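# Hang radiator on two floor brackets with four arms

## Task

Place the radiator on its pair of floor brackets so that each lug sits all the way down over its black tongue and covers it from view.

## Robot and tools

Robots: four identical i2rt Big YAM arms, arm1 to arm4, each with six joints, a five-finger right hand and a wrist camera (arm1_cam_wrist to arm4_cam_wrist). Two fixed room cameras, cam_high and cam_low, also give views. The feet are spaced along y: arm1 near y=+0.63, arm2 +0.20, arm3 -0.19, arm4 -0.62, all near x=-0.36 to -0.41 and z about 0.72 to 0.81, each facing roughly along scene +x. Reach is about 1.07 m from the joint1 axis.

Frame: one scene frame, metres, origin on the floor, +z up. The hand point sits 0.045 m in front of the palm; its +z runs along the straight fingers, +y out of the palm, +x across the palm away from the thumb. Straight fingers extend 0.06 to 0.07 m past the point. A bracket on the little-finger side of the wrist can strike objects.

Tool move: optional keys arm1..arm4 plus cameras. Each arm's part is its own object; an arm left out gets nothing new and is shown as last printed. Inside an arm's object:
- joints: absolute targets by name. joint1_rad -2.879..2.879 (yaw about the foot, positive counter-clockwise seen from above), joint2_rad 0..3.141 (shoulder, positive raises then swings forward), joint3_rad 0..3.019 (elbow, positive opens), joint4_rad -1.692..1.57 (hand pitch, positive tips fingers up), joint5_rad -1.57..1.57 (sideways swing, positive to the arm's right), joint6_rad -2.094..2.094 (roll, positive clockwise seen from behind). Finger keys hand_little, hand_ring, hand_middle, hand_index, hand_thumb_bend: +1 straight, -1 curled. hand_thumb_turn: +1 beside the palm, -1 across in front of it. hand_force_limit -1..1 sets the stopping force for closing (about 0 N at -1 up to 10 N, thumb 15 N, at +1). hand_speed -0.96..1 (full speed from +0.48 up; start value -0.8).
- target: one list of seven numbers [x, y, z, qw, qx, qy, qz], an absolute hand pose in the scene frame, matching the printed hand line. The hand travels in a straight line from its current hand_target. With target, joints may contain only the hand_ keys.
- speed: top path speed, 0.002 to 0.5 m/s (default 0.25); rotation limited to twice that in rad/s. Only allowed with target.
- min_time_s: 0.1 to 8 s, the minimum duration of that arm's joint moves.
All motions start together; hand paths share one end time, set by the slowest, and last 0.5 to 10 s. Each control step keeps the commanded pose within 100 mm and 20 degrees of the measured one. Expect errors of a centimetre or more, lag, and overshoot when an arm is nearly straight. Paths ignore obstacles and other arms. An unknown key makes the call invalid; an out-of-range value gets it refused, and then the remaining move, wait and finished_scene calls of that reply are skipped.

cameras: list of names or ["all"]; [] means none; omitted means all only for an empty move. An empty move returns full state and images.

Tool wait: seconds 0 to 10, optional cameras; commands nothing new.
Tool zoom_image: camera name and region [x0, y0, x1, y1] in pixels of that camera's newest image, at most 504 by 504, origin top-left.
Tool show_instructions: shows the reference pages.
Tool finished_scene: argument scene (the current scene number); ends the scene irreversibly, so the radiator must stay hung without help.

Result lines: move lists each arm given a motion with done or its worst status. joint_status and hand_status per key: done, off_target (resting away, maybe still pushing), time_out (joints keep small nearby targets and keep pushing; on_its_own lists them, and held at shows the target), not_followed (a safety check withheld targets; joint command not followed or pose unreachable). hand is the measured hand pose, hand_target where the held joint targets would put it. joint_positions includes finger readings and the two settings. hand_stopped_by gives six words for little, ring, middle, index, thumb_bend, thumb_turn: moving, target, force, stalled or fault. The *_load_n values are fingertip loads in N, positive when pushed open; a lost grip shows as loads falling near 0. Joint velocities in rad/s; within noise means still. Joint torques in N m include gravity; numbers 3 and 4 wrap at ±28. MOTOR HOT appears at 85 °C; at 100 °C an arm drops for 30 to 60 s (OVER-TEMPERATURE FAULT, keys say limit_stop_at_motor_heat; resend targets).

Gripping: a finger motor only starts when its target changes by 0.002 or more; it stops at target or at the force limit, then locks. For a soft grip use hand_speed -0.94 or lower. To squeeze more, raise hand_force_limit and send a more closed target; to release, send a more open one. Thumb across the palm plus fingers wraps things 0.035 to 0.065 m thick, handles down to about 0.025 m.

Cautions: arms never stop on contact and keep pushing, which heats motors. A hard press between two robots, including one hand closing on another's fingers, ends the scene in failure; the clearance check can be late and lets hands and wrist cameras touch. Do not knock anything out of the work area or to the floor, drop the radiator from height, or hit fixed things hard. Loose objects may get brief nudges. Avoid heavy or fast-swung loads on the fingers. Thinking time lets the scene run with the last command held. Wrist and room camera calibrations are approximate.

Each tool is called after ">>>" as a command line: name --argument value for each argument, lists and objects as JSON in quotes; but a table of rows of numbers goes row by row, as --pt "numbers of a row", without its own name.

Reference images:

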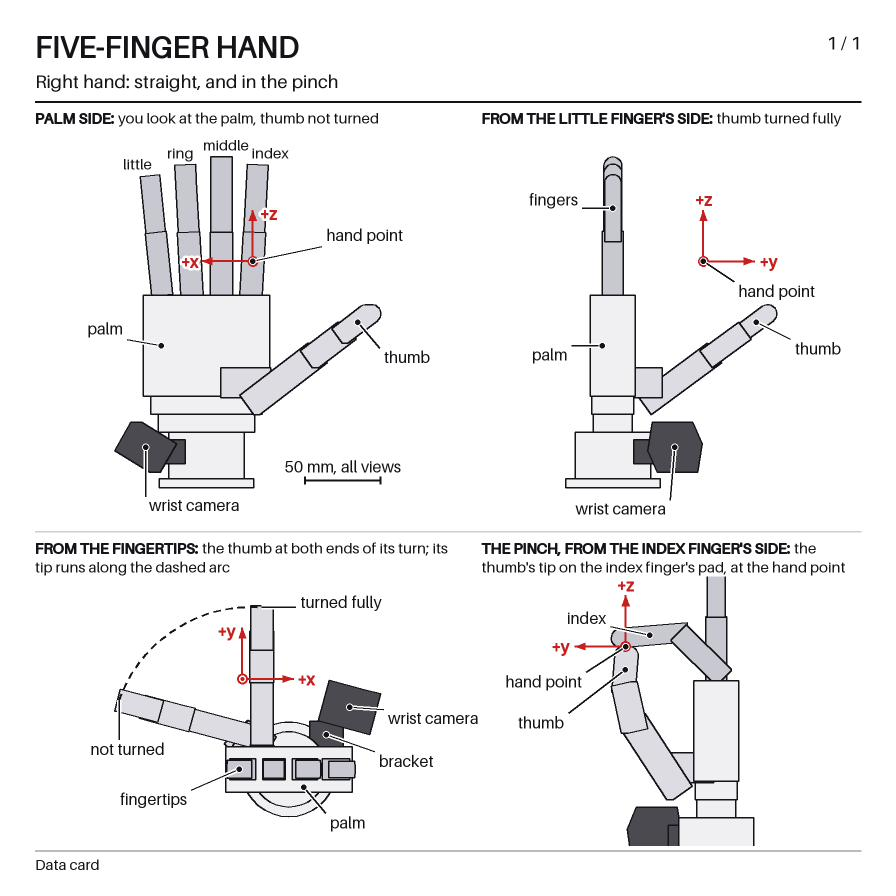

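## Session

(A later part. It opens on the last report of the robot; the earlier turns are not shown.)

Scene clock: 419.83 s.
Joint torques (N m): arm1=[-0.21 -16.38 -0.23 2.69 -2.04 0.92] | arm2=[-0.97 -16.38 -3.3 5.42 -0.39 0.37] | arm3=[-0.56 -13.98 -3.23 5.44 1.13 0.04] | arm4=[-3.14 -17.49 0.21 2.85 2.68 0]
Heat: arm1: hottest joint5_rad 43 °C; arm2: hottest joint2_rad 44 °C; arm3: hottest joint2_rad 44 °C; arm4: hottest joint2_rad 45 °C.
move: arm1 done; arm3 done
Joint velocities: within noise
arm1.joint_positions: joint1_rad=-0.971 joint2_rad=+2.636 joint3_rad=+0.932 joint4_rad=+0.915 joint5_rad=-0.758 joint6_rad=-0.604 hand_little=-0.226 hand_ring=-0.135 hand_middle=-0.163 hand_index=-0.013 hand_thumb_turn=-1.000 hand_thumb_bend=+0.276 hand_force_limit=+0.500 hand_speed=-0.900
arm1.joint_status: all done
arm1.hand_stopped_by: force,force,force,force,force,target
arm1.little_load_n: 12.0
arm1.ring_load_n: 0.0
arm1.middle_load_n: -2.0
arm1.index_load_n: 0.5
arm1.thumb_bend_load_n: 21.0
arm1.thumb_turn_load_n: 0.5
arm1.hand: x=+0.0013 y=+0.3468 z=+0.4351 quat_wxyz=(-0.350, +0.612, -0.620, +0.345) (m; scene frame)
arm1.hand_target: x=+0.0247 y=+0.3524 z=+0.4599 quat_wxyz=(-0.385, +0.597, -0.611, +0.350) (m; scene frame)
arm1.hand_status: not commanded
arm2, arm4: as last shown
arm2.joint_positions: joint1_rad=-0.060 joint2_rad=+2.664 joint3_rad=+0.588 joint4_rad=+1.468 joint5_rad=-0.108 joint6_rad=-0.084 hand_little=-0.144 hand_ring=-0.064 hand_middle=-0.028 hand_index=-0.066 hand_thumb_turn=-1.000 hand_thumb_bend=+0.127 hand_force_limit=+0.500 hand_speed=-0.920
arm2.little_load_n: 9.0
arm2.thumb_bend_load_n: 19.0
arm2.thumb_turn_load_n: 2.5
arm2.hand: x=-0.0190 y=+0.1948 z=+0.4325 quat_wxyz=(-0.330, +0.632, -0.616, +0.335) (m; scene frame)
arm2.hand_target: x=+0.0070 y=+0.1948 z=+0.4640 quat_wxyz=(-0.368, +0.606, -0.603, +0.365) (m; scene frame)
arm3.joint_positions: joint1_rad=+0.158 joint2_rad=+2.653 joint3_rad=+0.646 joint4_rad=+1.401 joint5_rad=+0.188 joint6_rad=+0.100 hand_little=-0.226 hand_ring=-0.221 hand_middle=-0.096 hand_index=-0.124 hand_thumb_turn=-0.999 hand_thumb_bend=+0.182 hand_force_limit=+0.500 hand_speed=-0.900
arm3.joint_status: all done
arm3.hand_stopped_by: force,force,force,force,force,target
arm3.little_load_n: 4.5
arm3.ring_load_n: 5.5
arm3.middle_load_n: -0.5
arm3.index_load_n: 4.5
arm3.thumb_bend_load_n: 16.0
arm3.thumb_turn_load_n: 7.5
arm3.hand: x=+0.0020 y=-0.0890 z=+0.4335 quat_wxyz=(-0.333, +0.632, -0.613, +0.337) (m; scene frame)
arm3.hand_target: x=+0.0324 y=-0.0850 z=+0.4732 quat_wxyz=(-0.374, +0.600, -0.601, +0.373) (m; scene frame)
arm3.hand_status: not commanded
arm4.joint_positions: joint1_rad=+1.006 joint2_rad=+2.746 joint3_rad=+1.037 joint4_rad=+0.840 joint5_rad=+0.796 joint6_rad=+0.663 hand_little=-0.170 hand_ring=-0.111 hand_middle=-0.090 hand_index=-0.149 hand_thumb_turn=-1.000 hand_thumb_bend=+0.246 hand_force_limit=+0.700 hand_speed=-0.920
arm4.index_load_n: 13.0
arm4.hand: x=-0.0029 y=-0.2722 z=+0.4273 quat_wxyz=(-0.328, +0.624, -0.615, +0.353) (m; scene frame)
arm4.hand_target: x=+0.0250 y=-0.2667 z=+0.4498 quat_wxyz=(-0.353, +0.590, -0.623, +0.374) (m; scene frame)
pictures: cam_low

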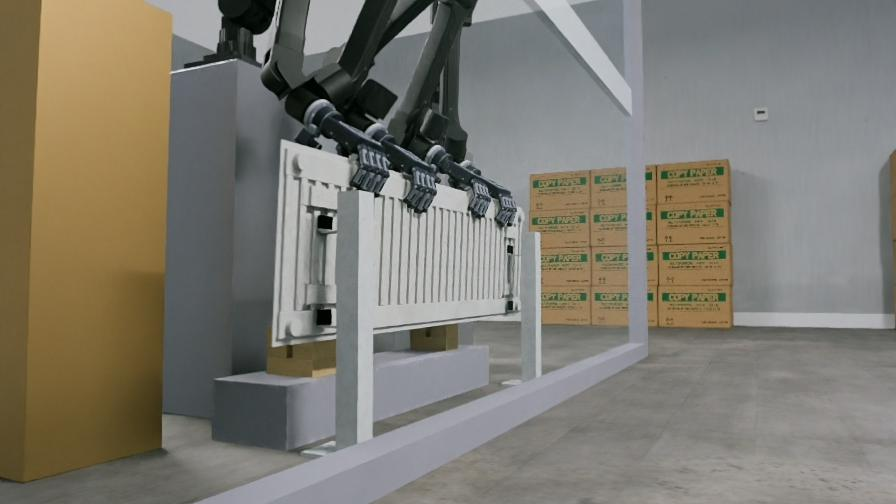

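>>> move --arm1 '{"joints":{"hand_speed":-0.9,"hand_thumb_bend":0.29}}' --arm2 '{"joints":{"hand_speed":-0.9,"hand_thumb_bend":0.147}}' --arm4 '{"joints":{"hand_speed":-0.9,"hand_thumb_bend":0.266}}' --cameras '["cam_low"]'

>>> zoom_image --camera "cam_low" --region '[270, 180, 390, 350]'

>>> zoom_image --camera "cam_low" --region '[495, 215, 550, 325]'

Scene clock: 421.13 s.
Joint torques (N m): arm1=[-0.21 -16.73 -0.32 2.58 -2.03 0.78] | arm2=[-0.26 -15.62 -2.97 5.08 -0.3 0.36] | arm3=[-0.85 -15.15 -4.16 5.42 1.13 0] | arm4=[-3.9 -17.38 0.2 2.73 2.29 0.01]
Heat: arm1: hottest joint5_rad 44 °C; arm2: hottest joint2_rad 44 °C; arm3: hottest joint2_rad 44 °C; arm4: hottest joint2_rad 45 °C.
move: arm1 done; arm2 done; arm4 done
Joint velocities: within noise
arm1.joint_positions: joint1_rad=-0.972 joint2_rad=+2.640 joint3_rad=+0.933 joint4_rad=+0.918 joint5_rad=-0.758 joint6_rad=-0.593 hand_little=-0.227 hand_ring=-0.135 hand_middle=-0.163 hand_index=-0.013 hand_thumb_turn=-1.000 hand_thumb_bend=+0.296 hand_force_limit=+0.500 hand_speed=-0.900
arm1.joint_status: all done
arm1.hand_stopped_by: force,force,force,force,force,target
arm1.little_load_n: 8.0
arm1.ring_load_n: 0.0
arm1.middle_load_n: 6.5
arm1.index_load_n: 0.0
arm1.thumb_bend_load_n: 20.0
arm1.thumb_turn_load_n: 0.5
arm1.hand: x=+0.0010 y=+0.3479 z=+0.4340 quat_wxyz=(-0.351, +0.609, -0.623, +0.343) (m; scene frame)
arm1.hand_target: x=+0.0246 y=+0.3522 z=+0.4600 quat_wxyz=(-0.385, +0.597, -0.611, +0.350) (m; scene frame)
arm1.hand_status: not commanded
arm2.joint_positions: joint1_rad=-0.060 joint2_rad=+2.664 joint3_rad=+0.587 joint4_rad=+1.473 joint5_rad=-0.111 joint6_rad=-0.081 hand_little=-0.144 hand_ring=-0.064 hand_middle=-0.028 hand_index=-0.066 hand_thumb_turn=-1.000 hand_thumb_bend=+0.153 hand_force_limit=+0.500 hand_speed=-0.900
arm2.joint_status: all done
arm2.hand_stopped_by: force,force,force,force,force,target
arm2.little_load_n: 5.0
arm2.ring_load_n: 0.0
arm2.middle_load_n: 0.0
arm2.index_load_n: 12.0
arm2.thumb_bend_load_n: 13.0
arm2.thumb_turn_load_n: 2.5
arm2.hand: x=-0.0185 y=+0.1955 z=+0.4333 quat_wxyz=(-0.332, +0.631, -0.616, +0.335) (m; scene frame)
arm2.hand_target: x=+0.0070 y=+0.1949 z=+0.4640 quat_wxyz=(-0.368, +0.606, -0.603, +0.365) (m; scene frame)
arm2.hand_status: not commanded
arm3: as last shown
arm3.joint_positions: joint1_rad=+0.159 joint2_rad=+2.669 joint3_rad=+0.659 joint4_rad=+1.401 joint5_rad=+0.188 joint6_rad=+0.102 hand_little=-0.226 hand_ring=-0.221 hand_middle=-0.096 hand_index=-0.124 hand_thumb_turn=-0.999 hand_thumb_bend=+0.183 hand_force_limit=+0.500 hand_speed=-0.900
arm3.ring_load_n: 7.5
arm3.middle_load_n: 0.0
arm3.thumb_bend_load_n: 20.0
arm3.hand: x=+0.0021 y=-0.0883 z=+0.4277 quat_wxyz=(-0.332, +0.633, -0.614, +0.335) (m; scene frame)
arm3.hand_target: x=+0.0324 y=-0.0851 z=+0.4732 quat_wxyz=(-0.374, +0.600, -0.601, +0.373) (m; scene frame)
arm4.joint_positions: joint1_rad=+1.006 joint2_rad=+2.746 joint3_rad=+1.037 joint4_rad=+0.843 joint5_rad=+0.806 joint6_rad=+0.662 hand_little=-0.170 hand_ring=-0.111 hand_middle=-0.090 hand_index=-0.149 hand_thumb_turn=-1.000 hand_thumb_bend=+0.272 hand_force_limit=+0.700 hand_speed=-0.900
arm4.joint_status: all done
arm4.hand_stopped_by: force,force,force,force,force,target
arm4.little_load_n: 0.0
arm4.ring_load_n: -0.5
arm4.middle_load_n: 0.0
arm4.index_load_n: 10.0
arm4.thumb_bend_load_n: 16.0
arm4.thumb_turn_load_n: 3.5
arm4.hand: x=-0.0015 y=-0.2731 z=+0.4284 quat_wxyz=(-0.329, +0.622, -0.615, +0.357) (m; scene frame)
arm4.hand_target: x=+0.0250 y=-0.2667 z=+0.4498 quat_wxyz=(-0.353, +0.590, -0.623, +0.374) (m; scene frame)
arm4.hand_status: not commanded
pictures: cam_low

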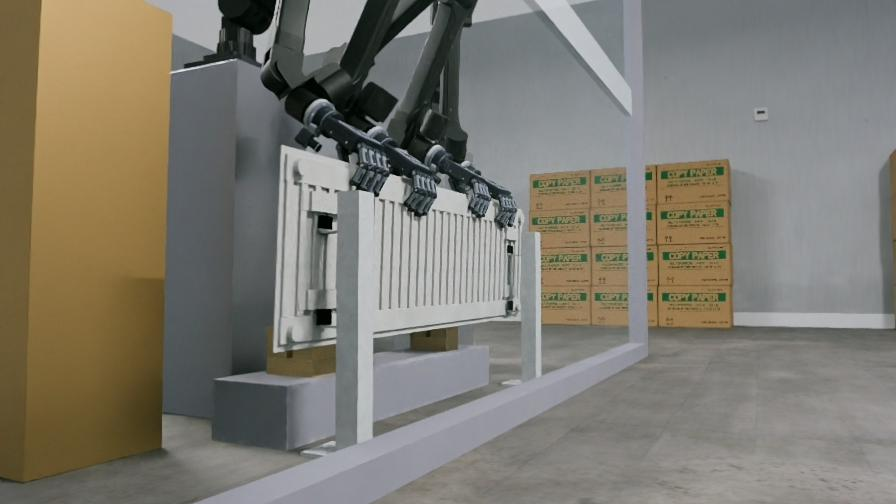

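Scaled by 2.965 from the camera's 896x504 image, which has a finer 1280x720 frame.

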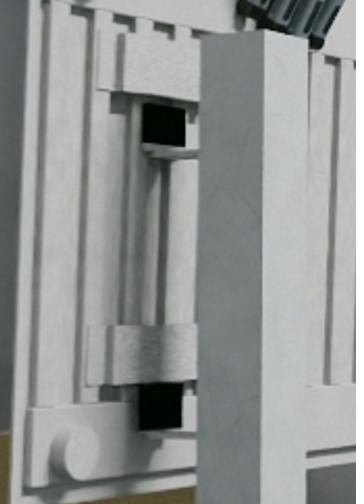

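Scaled by 4.582 from the camera's 896x504 image, which has a finer 1280x720 frame.

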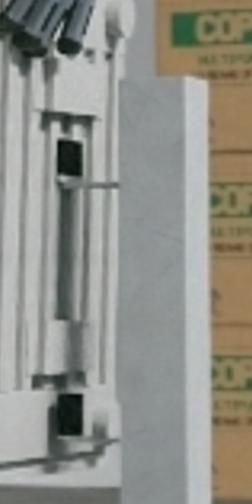

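>>> zoom_image --camera "cam_low" --region '[290, 280, 350, 340]'

>>> zoom_image --camera "cam_low" --region '[490, 280, 550, 340]'

>>> zoom_image --camera "cam_low" --region '[290, 180, 350, 240]'

Scaled by 8.400 from the camera's 896x504 image, which has a finer 1280x720 frame.

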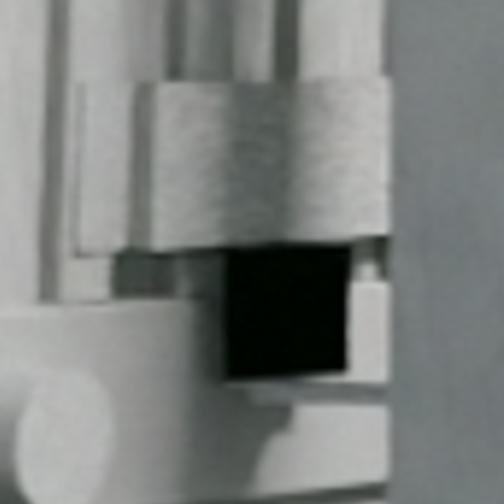

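Scaled by 8.400 from the camera's 896x504 image, which has a finer 1280x720 frame.

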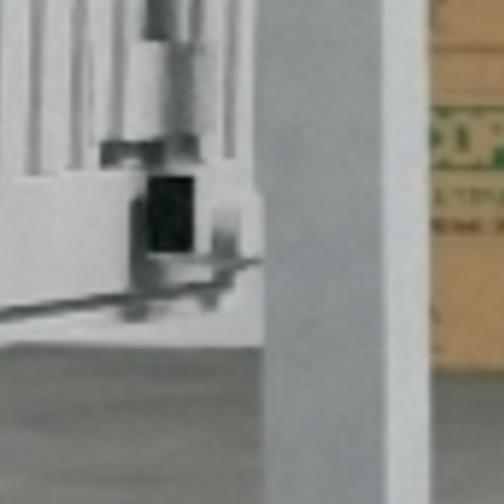

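Scaled by 8.400 from the camera's 896x504 image, which has a finer 1280x720 frame.

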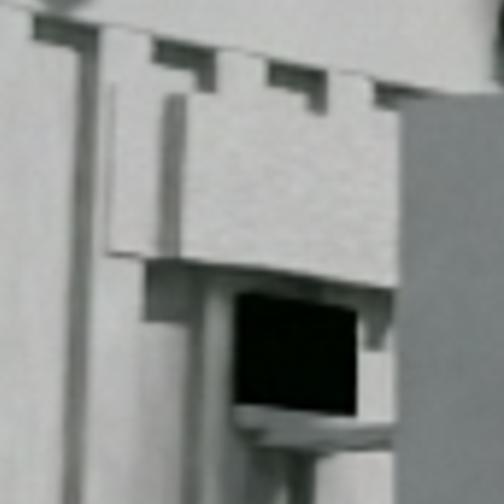

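>>> move --arm1 '{"target":[0.033,0.352,0.461,-0.3852,0.5930,-0.6124,0.3536],"speed":0.02}' --arm2 '{"target":[0.015,0.195,0.466,-0.3747,0.5996,-0.5996,0.3747],"speed":0.02}' --arm3 '{"target":[0.041,-0.085,0.480,-0.3747,0.5996,-0.5996,0.3747],"speed":0.02}' --arm4 '{"target":[0.033,-0.266,0.454,-0.3546,0.5900,-0.6218,0.3736],"speed":0.02}' --cameras '["cam_low","cam_high"]'

>>> zoom_image --camera "cam_low" --region '[290, 280, 350, 340]'

>>> zoom_image --camera "cam_low" --region '[290, 180, 350, 240]'

>>> zoom_image --camera "cam_low" --region '[490, 280, 550, 340]'

>>> zoom_image --camera "cam_low" --region '[490, 220, 550, 280]'

>>> zoom_image --camera "cam_high" --region '[460, 330, 510, 400]'

Scene clock: 425.30 s.
Joint torques (N m): arm1=[0.67 -16.62 0.27 2.69 -1.71 0.88] | arm2=[0.09 -16.32 -2.32 5.41 -0.07 0.36] | arm3=[-1.03 -16.62 -3.71 4.49 1.02 -0.03] | arm4=[-5.01 -18.26 0.27 2.81 1.99 -0.04]
Heat: arm1: hottest joint5_rad 44 °C; arm2: hottest joint2_rad 44 °C; arm3: hottest joint2_rad 44 °C; arm4: hottest joint2_rad 45 °C.
move: arm1 off_target; arm2 off_target; arm3 off_target; arm4 off_target
Joint velocities: within noise
arm1.joint_positions: joint1_rad=-0.972 joint2_rad=+2.641 joint3_rad=+0.934 joint4_rad=+0.920 joint5_rad=-0.757 joint6_rad=-0.587 hand_little=-0.227 hand_ring=-0.135 hand_middle=-0.163 hand_index=-0.013 hand_thumb_turn=-1.000 hand_thumb_bend=+0.297 hand_force_limit=+0.500 hand_speed=-0.900
arm1.joint_status: not commanded
arm1.hand_stopped_by: force,force,force,force,force,target
arm1.little_load_n: 8.0
arm1.ring_load_n: 0.0
arm1.middle_load_n: 6.0
arm1.index_load_n: 0.0
arm1.thumb_bend_load_n: 21.5
arm1.thumb_turn_load_n: 0.5
arm1.hand: x=+0.0015 y=+0.3475 z=+0.4342 quat_wxyz=(-0.352, +0.607, -0.625, +0.343) (m; scene frame)
arm1.hand_target: x=+0.0314 y=+0.3526 z=+0.4601 quat_wxyz=(-0.386, +0.596, -0.611, +0.350) (m; scene frame)
arm1.hand_status: off_target (0.042 m and 4.5 deg from the pose sent, 0.042 m and 4.6 deg at the start)
arm2.joint_positions: joint1_rad=-0.060 joint2_rad=+2.664 joint3_rad=+0.587 joint4_rad=+1.473 joint5_rad=-0.111 joint6_rad=-0.081 hand_little=-0.144 hand_ring=-0.064 hand_middle=-0.028 hand_index=-0.066 hand_thumb_turn=-1.000 hand_thumb_bend=+0.153 hand_force_limit=+0.500 hand_speed=-0.900
arm2.joint_status: not commanded
arm2.hand_stopped_by: force,force,force,force,force,target
arm2.little_load_n: 5.5
arm2.ring_load_n: 0.0
arm2.middle_load_n: 0.0
arm2.index_load_n: 12.5
arm2.thumb_bend_load_n: 13.0
arm2.thumb_turn_load_n: 2.5
arm2.hand: x=-0.0185 y=+0.1955 z=+0.4333 quat_wxyz=(-0.332, +0.631, -0.616, +0.335) (m; scene frame)
arm2.hand_target: x=+0.0135 y=+0.1950 z=+0.4654 quat_wxyz=(-0.372, +0.603, -0.601, +0.369) (m; scene frame)
arm2.hand_status: off_target (0.047 m and 7.8 deg from the pose sent, 0.047 m and 7.8 deg at the start; a joint's target at an end of its range on 35 of 35 steps)
arm3.joint_positions: joint1_rad=+0.159 joint2_rad=+2.669 joint3_rad=+0.659 joint4_rad=+1.401 joint5_rad=+0.188 joint6_rad=+0.103 hand_little=-0.226 hand_ring=-0.221 hand_middle=-0.096 hand_index=-0.124 hand_thumb_turn=-0.999 hand_thumb_bend=+0.183 hand_force_limit=+0.500 hand_speed=-0.900
arm3.joint_status: not commanded
arm3.hand_stopped_by: force,force,force,force,force,target
arm3.little_load_n: 4.5
arm3.ring_load_n: 7.5
arm3.middle_load_n: 0.0
arm3.index_load_n: 4.5
arm3.thumb_bend_load_n: 19.5
arm3.thumb_turn_load_n: 7.0
arm3.hand: x=+0.0025 y=-0.0882 z=+0.4277 quat_wxyz=(-0.332, +0.632, -0.614, +0.335) (m; scene frame)
arm3.hand_target: x=+0.0392 y=-0.0851 z=+0.4766 quat_wxyz=(-0.375, +0.599, -0.600, +0.374) (m; scene frame)
arm3.hand_status: off_target (0.065 m and 7.8 deg from the pose sent, 0.065 m and 7.8 deg at the start)
arm4.joint_positions: joint1_rad=+1.006 joint2_rad=+2.746 joint3_rad=+1.037 joint4_rad=+0.845 joint5_rad=+0.803 joint6_rad=+0.650 hand_little=-0.170 hand_ring=-0.111 hand_middle=-0.090 hand_index=-0.149 hand_thumb_turn=-1.000 hand_thumb_bend=+0.273 hand_force_limit=+0.700 hand_speed=-0.900
arm4.joint_status: not commanded
arm4.hand_stopped_by: force,force,force,force,force,target
arm4.little_load_n: 0.0
arm4.ring_load_n: 0.0
arm4.middle_load_n: 0.0
arm4.index_load_n: 10.5
arm4.thumb_bend_load_n: 17.0
arm4.thumb_turn_load_n: 4.0
arm4.hand: x=-0.0018 y=-0.2732 z=+0.4282 quat_wxyz=(-0.328, +0.625, -0.611, +0.358) (m; scene frame)
arm4.hand_target: x=+0.0320 y=-0.2671 z=+0.4538 quat_wxyz=(-0.354, +0.590, -0.622, +0.374) (m; scene frame)
arm4.hand_status: off_target (0.044 m and 5.5 deg from the pose sent, 0.044 m and 5.1 deg at the start)
pictures: cam_high, cam_low

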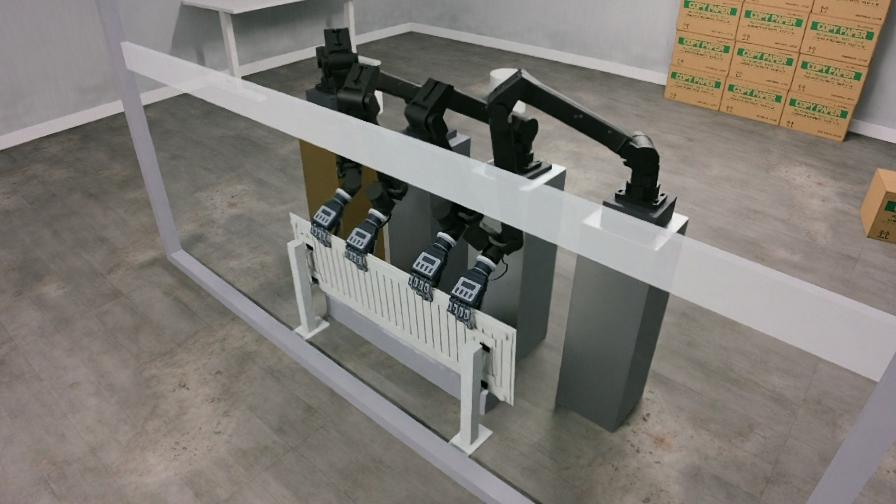

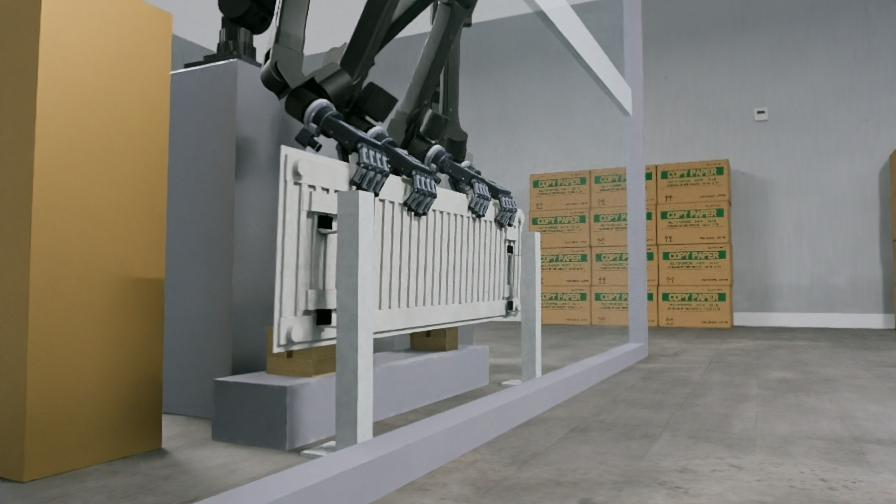

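Scaled by 8.400 from the camera's 896x504 image, which has a finer 1280x720 frame.

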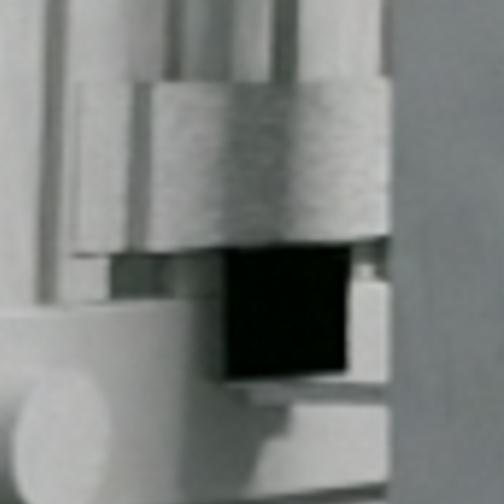

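Scaled by 8.400 from the camera's 896x504 image, which has a finer 1280x720 frame.

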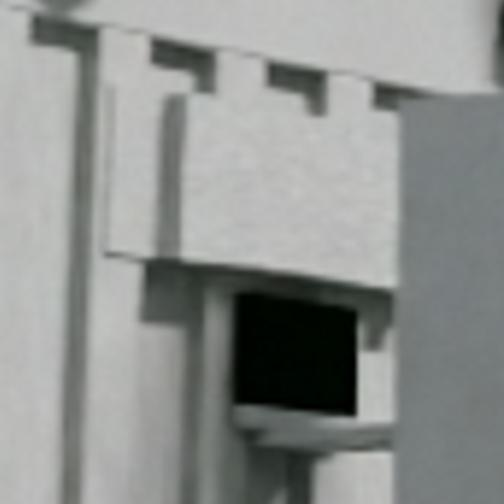

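Scaled by 8.400 from the camera's 896x504 image, which has a finer 1280x720 frame.

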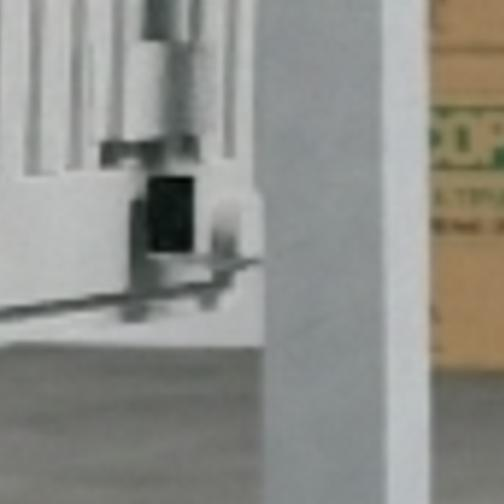

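Scaled by 8.400 from the camera's 896x504 image, which has a finer 1280x720 frame.

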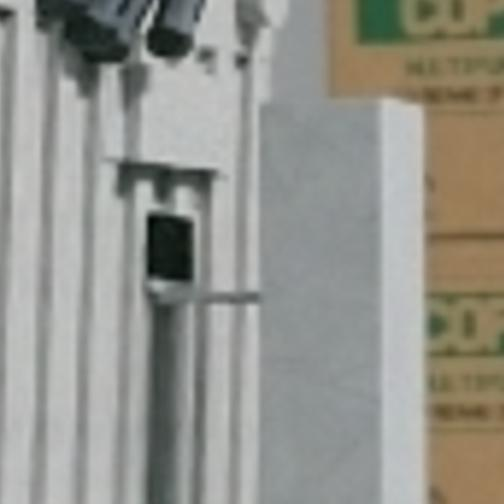

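Scaled by 7.200 from the camera's 896x504 image, which has a finer 1280x720 frame.

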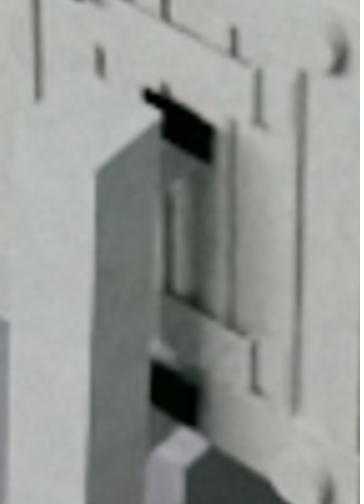

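>>> move --arm1 '{"target":[0.040,0.352,0.466,-0.3852,0.5930,-0.6124,0.3536],"speed":0.02}' --arm2 '{"target":[0.022,0.195,0.472,-0.3747,0.5996,-0.5996,0.3747],"speed":0.02}' --arm3 '{"target":[0.047,-0.085,0.486,-0.3747,0.5996,-0.5996,0.3747],"speed":0.02}' --arm4 '{"target":[0.040,-0.266,0.461,-0.3546,0.5900,-0.6218,0.3736],"speed":0.02}' --cameras '["cam_low","cam_high"]'

>>> zoom_image --camera "cam_low" --region '[290, 280, 350, 340]'

>>> zoom_image --camera "cam_low" --region '[290, 180, 350, 240]'

>>> zoom_image --camera "cam_low" --region '[490, 280, 550, 340]'

>>> zoom_image --camera "cam_low" --region '[490, 220, 550, 280]'

Scene clock: 427.53 s.
Joint torques (N m): arm1=[1.14 -17.61 0.42 2.4 -1.84 0.95] | arm2=[0.26 -17.85 -2.26 4.77 0.02 0.36] | arm3=[-1.38 -18.2 -3.75 3.99 0.92 -0.05] | arm4=[-5.89 -19.55 -0.01 2.69 2.21 -0.11]
Heat: arm1: hottest joint5_rad 44 °C; arm2: hottest joint2_rad 44 °C; arm3: hottest joint2_rad 44 °C; arm4: hottest joint2_rad 45 °C.
move: arm1 off_target; arm2 off_target; arm3 off_target; arm4 off_target
Joint velocities: within noise
arm1.joint_positions: joint1_rad=-0.966 joint2_rad=+2.641 joint3_rad=+0.934 joint4_rad=+0.920 joint5_rad=-0.744 joint6_rad=-0.582 hand_little=-0.227 hand_ring=-0.135 hand_middle=-0.163 hand_index=-0.013 hand_thumb_turn=-1.000 hand_thumb_bend=+0.297 hand_force_limit=+0.500 hand_speed=-0.900
arm1.joint_status: not commanded
arm1.hand_stopped_by: force,force,force,force,force,target
arm1.little_load_n: 10.0
arm1.ring_load_n: 0.0
arm1.middle_load_n: 5.0
arm1.index_load_n: 0.0
arm1.thumb_bend_load_n: 23.5
arm1.thumb_turn_load_n: -0.5
arm1.hand: x=+0.0024 y=+0.3477 z=+0.4332 quat_wxyz=(-0.348, +0.606, -0.628, +0.342) (m; scene frame)
arm1.hand_target: x=+0.0380 y=+0.3530 z=+0.4647 quat_wxyz=(-0.386, +0.596, -0.611, +0.350) (m; scene frame)
arm1.hand_status: off_target (0.050 m and 5.0 deg from the pose sent, 0.050 m and 4.5 deg at the start)
arm2.joint_positions: joint1_rad=-0.060 joint2_rad=+2.664 joint3_rad=+0.587 joint4_rad=+1.473 joint5_rad=-0.109 joint6_rad=-0.076 hand_little=-0.144 hand_ring=-0.064 hand_middle=-0.028 hand_index=-0.066 hand_thumb_turn=-1.000 hand_thumb_bend=+0.153 hand_force_limit=+0.500 hand_speed=-0.900
arm2.joint_status: not commanded
arm2.hand_stopped_by: force,force,force,force,force,target
arm2.little_load_n: 7.0
arm2.ring_load_n: 0.0
arm2.middle_load_n: 0.0
arm2.index_load_n: 11.5
arm2.thumb_bend_load_n: 12.5
arm2.thumb_turn_load_n: 2.0
arm2.hand: x=-0.0183 y=+0.1954 z=+0.4335 quat_wxyz=(-0.332, +0.629, -0.618, +0.335) (m; scene frame)
arm2.hand_target: x=+0.0199 y=+0.1951 z=+0.4711 quat_wxyz=(-0.375, +0.600, -0.599, +0.374) (m; scene frame)
arm2.hand_status: off_target (0.056 m and 7.8 deg from the pose sent, 0.056 m and 7.8 deg at the start; a joint's target at an end of its range on 2 of 33 steps)
arm3.joint_positions: joint1_rad=+0.159 joint2_rad=+2.668 joint3_rad=+0.662 joint4_rad=+1.391 joint5_rad=+0.188 joint6_rad=+0.103 hand_little=-0.226 hand_ring=-0.221 hand_middle=-0.096 hand_index=-0.124 hand_thumb_turn=-0.999 hand_thumb_bend=+0.183 hand_force_limit=+0.500 hand_speed=-0.900
arm3.joint_status: not commanded
arm3.hand_stopped_by: force,force,force,force,force,target
arm3.little_load_n: 4.5
arm3.ring_load_n: 8.0
arm3.middle_load_n: 0.0
arm3.index_load_n: 4.5
arm3.thumb_bend_load_n: 19.5
arm3.thumb_turn_load_n: 7.0
arm3.hand: x=+0.0022 y=-0.0882 z=+0.4262 quat_wxyz=(-0.330, +0.634, -0.615, +0.334) (m; scene frame)
arm3.hand_target: x=+0.0446 y=-0.0852 z=+0.4815 quat_wxyz=(-0.375, +0.599, -0.600, +0.375) (m; scene frame)
arm3.hand_status: off_target (0.075 m and 8.2 deg from the pose sent, 0.073 m and 7.8 deg at the start)
arm4.joint_positions: joint1_rad=+1.001 joint2_rad=+2.746 joint3_rad=+1.037 joint4_rad=+0.845 joint5_rad=+0.789 joint6_rad=+0.643 hand_little=-0.170 hand_ring=-0.111 hand_middle=-0.090 hand_index=-0.149 hand_thumb_turn=-1.000 hand_thumb_bend=+0.273 hand_force_limit=+0.700 hand_speed=-0.900
arm4.joint_status: not commanded
arm4.hand_stopped_by: force,force,force,force,force,target
arm4.little_load_n: 0.0
arm4.ring_load_n: 0.0
arm4.middle_load_n: 0.0
arm4.index_load_n: 10.5
arm4.thumb_bend_load_n: 18.0
arm4.thumb_turn_load_n: 5.5
arm4.hand: x=-0.0015 y=-0.2734 z=+0.4270 quat_wxyz=(-0.327, +0.629, -0.610, +0.354) (m; scene frame)
arm4.hand_target: x=+0.0387 y=-0.2675 z=+0.4602 quat_wxyz=(-0.353, +0.589, -0.622, +0.374) (m; scene frame)
arm4.hand_status: off_target (0.054 m and 6.1 deg from the pose sent, 0.054 m and 5.5 deg at the start)
pictures: cam_high, cam_low

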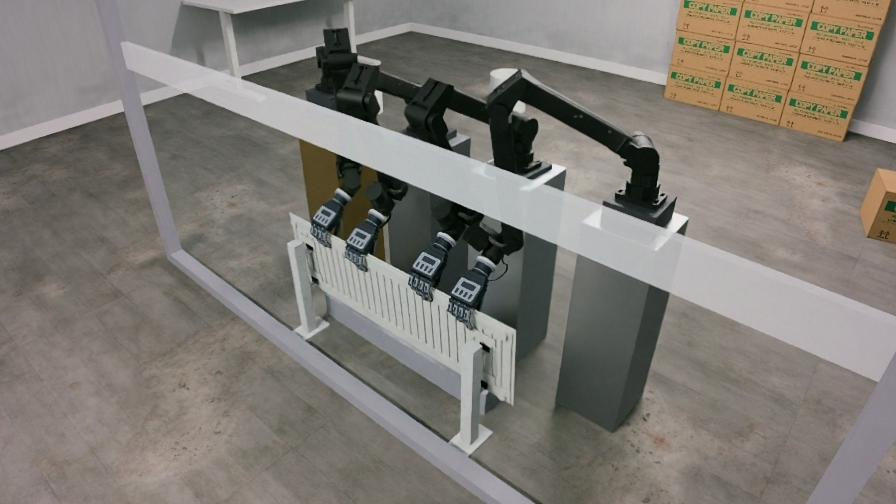

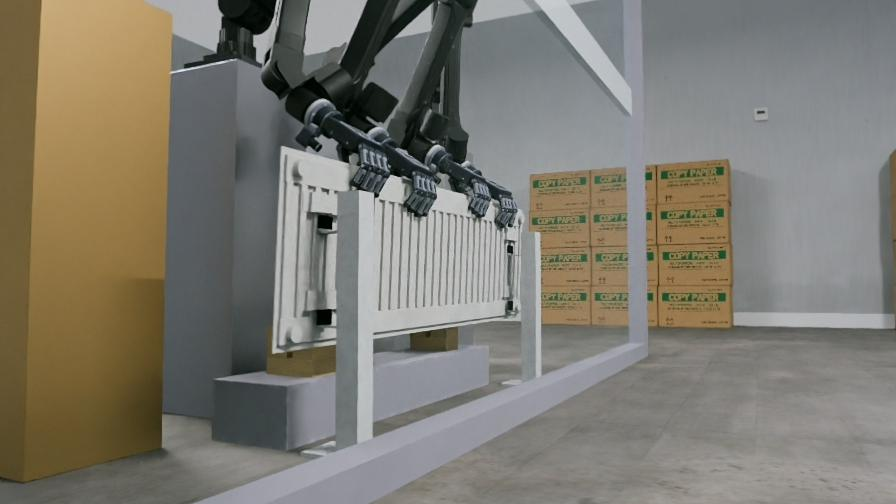

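Scaled by 8.400 from the camera's 896x504 image, which has a finer 1280x720 frame.

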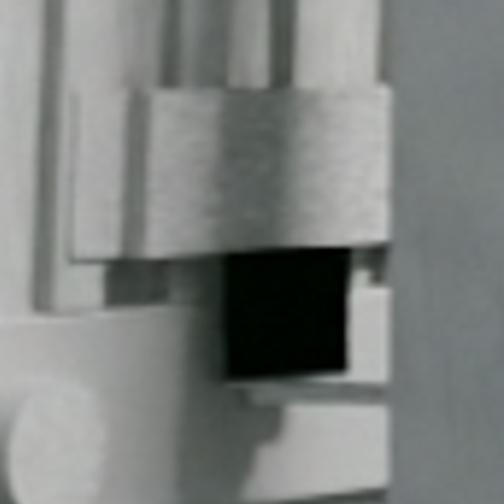

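Scaled by 8.400 from the camera's 896x504 image, which has a finer 1280x720 frame.

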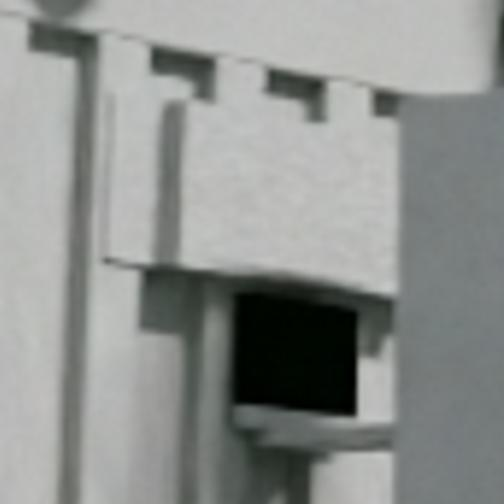

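Scaled by 8.400 from the camera's 896x504 image, which has a finer 1280x720 frame.

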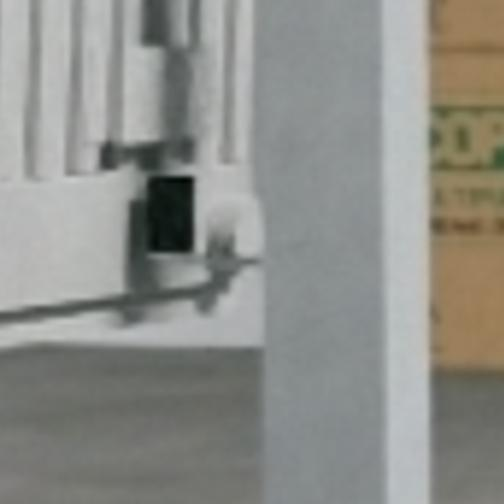

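Scaled by 8.400 from the camera's 896x504 image, which has a finer 1280x720 frame.

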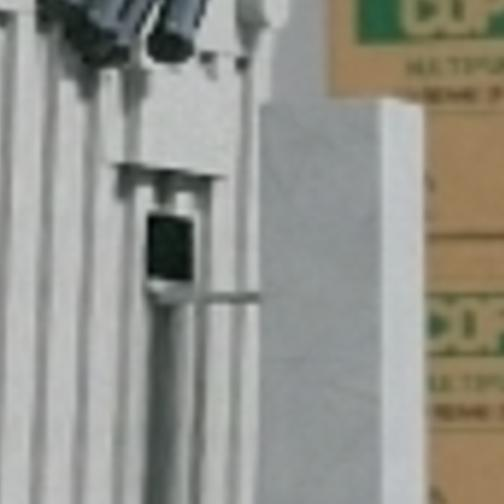

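>>> move --arm1 '{"target":[0.040,0.352,0.458,-0.3852,0.5930,-0.6124,0.3536],"speed":0.02}' --arm2 '{"target":[0.022,0.195,0.461,-0.3747,0.5996,-0.5996,0.3747],"speed":0.02}' --arm3 '{"target":[0.047,-0.085,0.468,-0.3747,0.5996,-0.5996,0.3747],"speed":0.02}' --arm4 '{"target":[0.042,-0.266,0.448,-0.3546,0.5900,-0.6218,0.3736],"speed":0.02}' --cameras '["cam_low","cam_high"]'

>>> zoom_image --camera "cam_low" --region '[290, 280, 350, 340]'

>>> zoom_image --camera "cam_low" --region '[290, 180, 350, 240]'

>>> zoom_image --camera "cam_low" --region '[490, 280, 550, 340]'

>>> zoom_image --camera "cam_low" --region '[490, 220, 550, 280]'

Scene clock: 429.93 s.
Joint torques (N m): arm1=[0.97 -17.03 0.49 2.71 -1.85 0.9] | arm2=[0.03 -16.62 -1.28 5.27 -0.06 0.36] | arm3=[-1.26 -15.56 -2.54 4.75 0.98 -0.05] | arm4=[-5.83 -17.55 1.13 2.97 2.27 -0.04]
Heat: arm1: hottest joint5_rad 44 °C; arm2: hottest joint2_rad 44 °C; arm3: hottest joint2_rad 44 °C; arm4: hottest joint2_rad 45 °C.
move: arm1 off_target; arm2 off_target; arm3 off_target; arm4 off_target
Joint velocities: within noise
arm1.joint_positions: joint1_rad=-0.963 joint2_rad=+2.653 joint3_rad=+0.948 joint4_rad=+0.920 joint5_rad=-0.743 joint6_rad=-0.577 hand_little=-0.227 hand_ring=-0.135 hand_middle=-0.163 hand_index=-0.013 hand_thumb_turn=-1.000 hand_thumb_bend=+0.297 hand_force_limit=+0.500 hand_speed=-0.900
arm1.joint_status: not commanded
arm1.hand_stopped_by: force,force,force,force,force,target
arm1.little_load_n: 10.5
arm1.ring_load_n: 0.0
arm1.middle_load_n: 6.5
arm1.index_load_n: 0.0
arm1.thumb_bend_load_n: 23.5
arm1.thumb_turn_load_n: -1.0
arm1.hand: x=+0.0045 y=+0.3473 z=+0.4288 quat_wxyz=(-0.349, +0.606, -0.628, +0.341) (m; scene frame)
arm1.hand_target: x=+0.0381 y=+0.3528 z=+0.4570 quat_wxyz=(-0.386, +0.596, -0.611, +0.350) (m; scene frame)
arm1.hand_status: off_target (0.046 m and 4.9 deg from the pose sent, 0.045 m and 5.0 deg at the start)
arm2.joint_positions: joint1_rad=-0.060 joint2_rad=+2.676 joint3_rad=+0.601 joint4_rad=+1.473 joint5_rad=-0.109 joint6_rad=-0.074 hand_little=-0.144 hand_ring=-0.064 hand_middle=-0.028 hand_index=-0.066 hand_thumb_turn=-1.000 hand_thumb_bend=+0.153 hand_force_limit=+0.500 hand_speed=-0.900
arm2.joint_status: not commanded
arm2.hand_stopped_by: force,force,force,force,force,target
arm2.little_load_n: 7.0
arm2.ring_load_n: 0.0
arm2.middle_load_n: 0.0
arm2.index_load_n: 9.5
arm2.thumb_bend_load_n: 13.0
arm2.thumb_turn_load_n: 2.0
arm2.hand: x=-0.0161 y=+0.1952 z=+0.4292 quat_wxyz=(-0.333, +0.628, -0.618, +0.335) (m; scene frame)
arm2.hand_target: x=+0.0200 y=+0.1951 z=+0.4609 quat_wxyz=(-0.374, +0.601, -0.600, +0.372) (m; scene frame)
arm2.hand_status: off_target (0.050 m and 7.7 deg from the pose sent, 0.049 m and 7.8 deg at the start; a joint's target at an end of its range on 34 of 40 steps)
arm3.joint_positions: joint1_rad=+0.159 joint2_rad=+2.680 joint3_rad=+0.677 joint4_rad=+1.391 joint5_rad=+0.185 joint6_rad=+0.103 hand_little=-0.226 hand_ring=-0.221 hand_middle=-0.096 hand_index=-0.125 hand_thumb_turn=-0.999 hand_thumb_bend=+0.183 hand_force_limit=+0.500 hand_speed=-0.900
arm3.joint_status: not commanded
arm3.hand_stopped_by: force,force,force,force,force,target
arm3.little_load_n: 3.5
arm3.ring_load_n: 9.0
arm3.middle_load_n: 0.0
arm3.index_load_n: 2.5
arm3.thumb_bend_load_n: 19.0
arm3.thumb_turn_load_n: 7.0
arm3.hand: x=+0.0051 y=-0.0869 z=+0.4218 quat_wxyz=(-0.332, +0.634, -0.614, +0.333) (m; scene frame)
arm3.hand_target: x=+0.0449 y=-0.0852 z=+0.4661 quat_wxyz=(-0.374, +0.599, -0.600, +0.374) (m; scene frame)
arm3.hand_status: off_target (0.062 m and 8.0 deg from the pose sent, 0.061 m and 8.2 deg at the start)
arm4.joint_positions: joint1_rad=+0.997 joint2_rad=+2.753 joint3_rad=+1.047 joint4_rad=+0.845 joint5_rad=+0.785 joint6_rad=+0.633 hand_little=-0.170 hand_ring=-0.111 hand_middle=-0.090 hand_index=-0.149 hand_thumb_turn=-1.000 hand_thumb_bend=+0.273 hand_force_limit=+0.700 hand_speed=-0.900
arm4.joint_status: not commanded
arm4.hand_stopped_by: force,force,force,force,force,target
arm4.little_load_n: 0.0
arm4.ring_load_n: 0.0
arm4.middle_load_n: 0.0
arm4.index_load_n: 10.5
arm4.thumb_bend_load_n: 18.0
arm4.thumb_turn_load_n: 4.5
arm4.hand: x=+0.0005 y=-0.2728 z=+0.4240 quat_wxyz=(-0.326, +0.631, -0.608, +0.354) (m; scene frame)
arm4.hand_target: x=+0.0405 y=-0.2679 z=+0.4484 quat_wxyz=(-0.353, +0.590, -0.623, +0.374) (m; scene frame)
arm4.hand_status: off_target (0.048 m and 6.4 deg from the pose sent, 0.049 m and 6.1 deg at the start)
pictures: cam_high, cam_low

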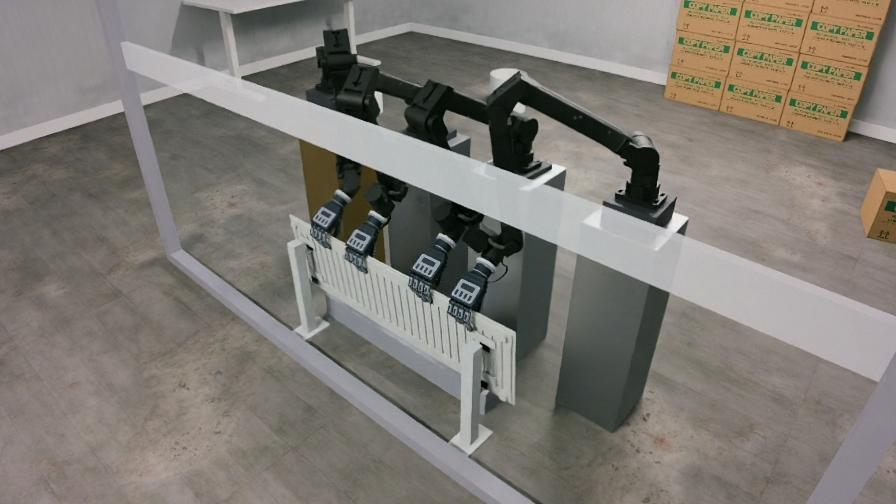

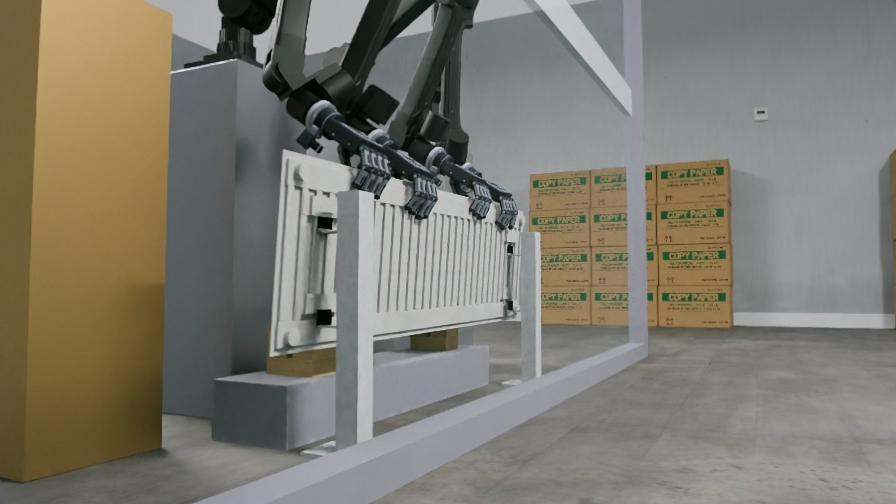

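Scaled by 8.400 from the camera's 896x504 image, which has a finer 1280x720 frame.

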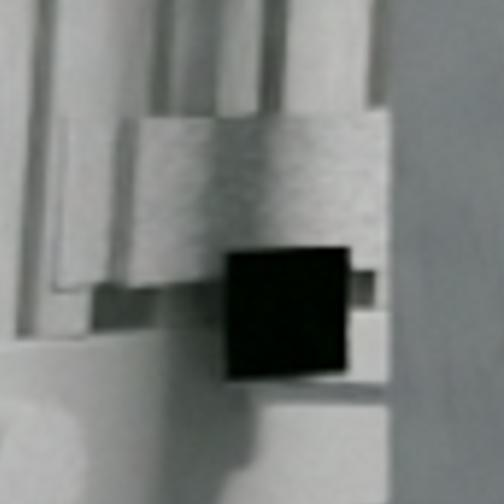

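Scaled by 8.400 from the camera's 896x504 image, which has a finer 1280x720 frame.

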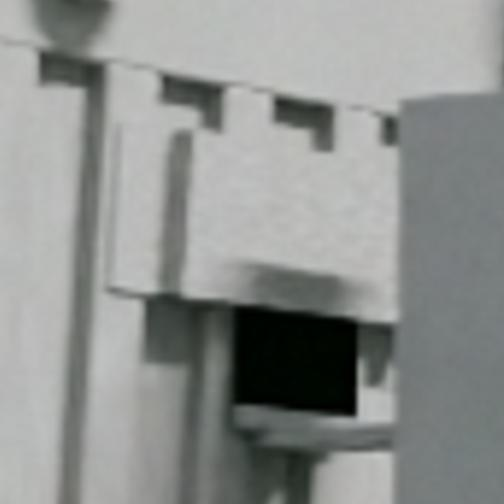

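Scaled by 8.400 from the camera's 896x504 image, which has a finer 1280x720 frame.

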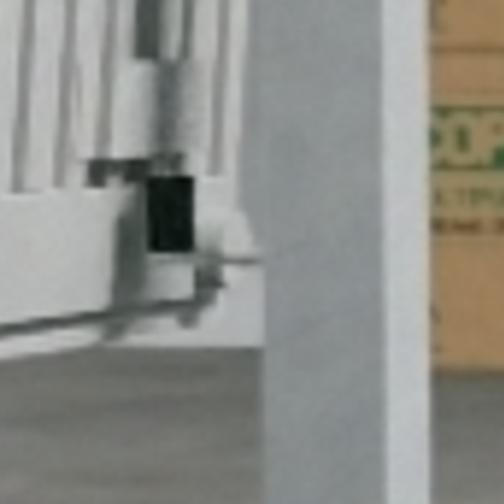

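Scaled by 8.400 from the camera's 896x504 image, which has a finer 1280x720 frame.

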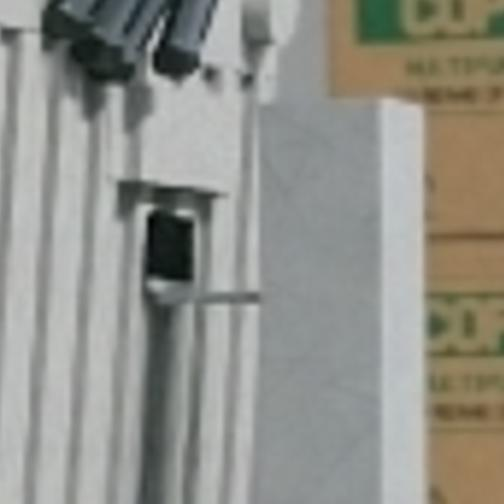

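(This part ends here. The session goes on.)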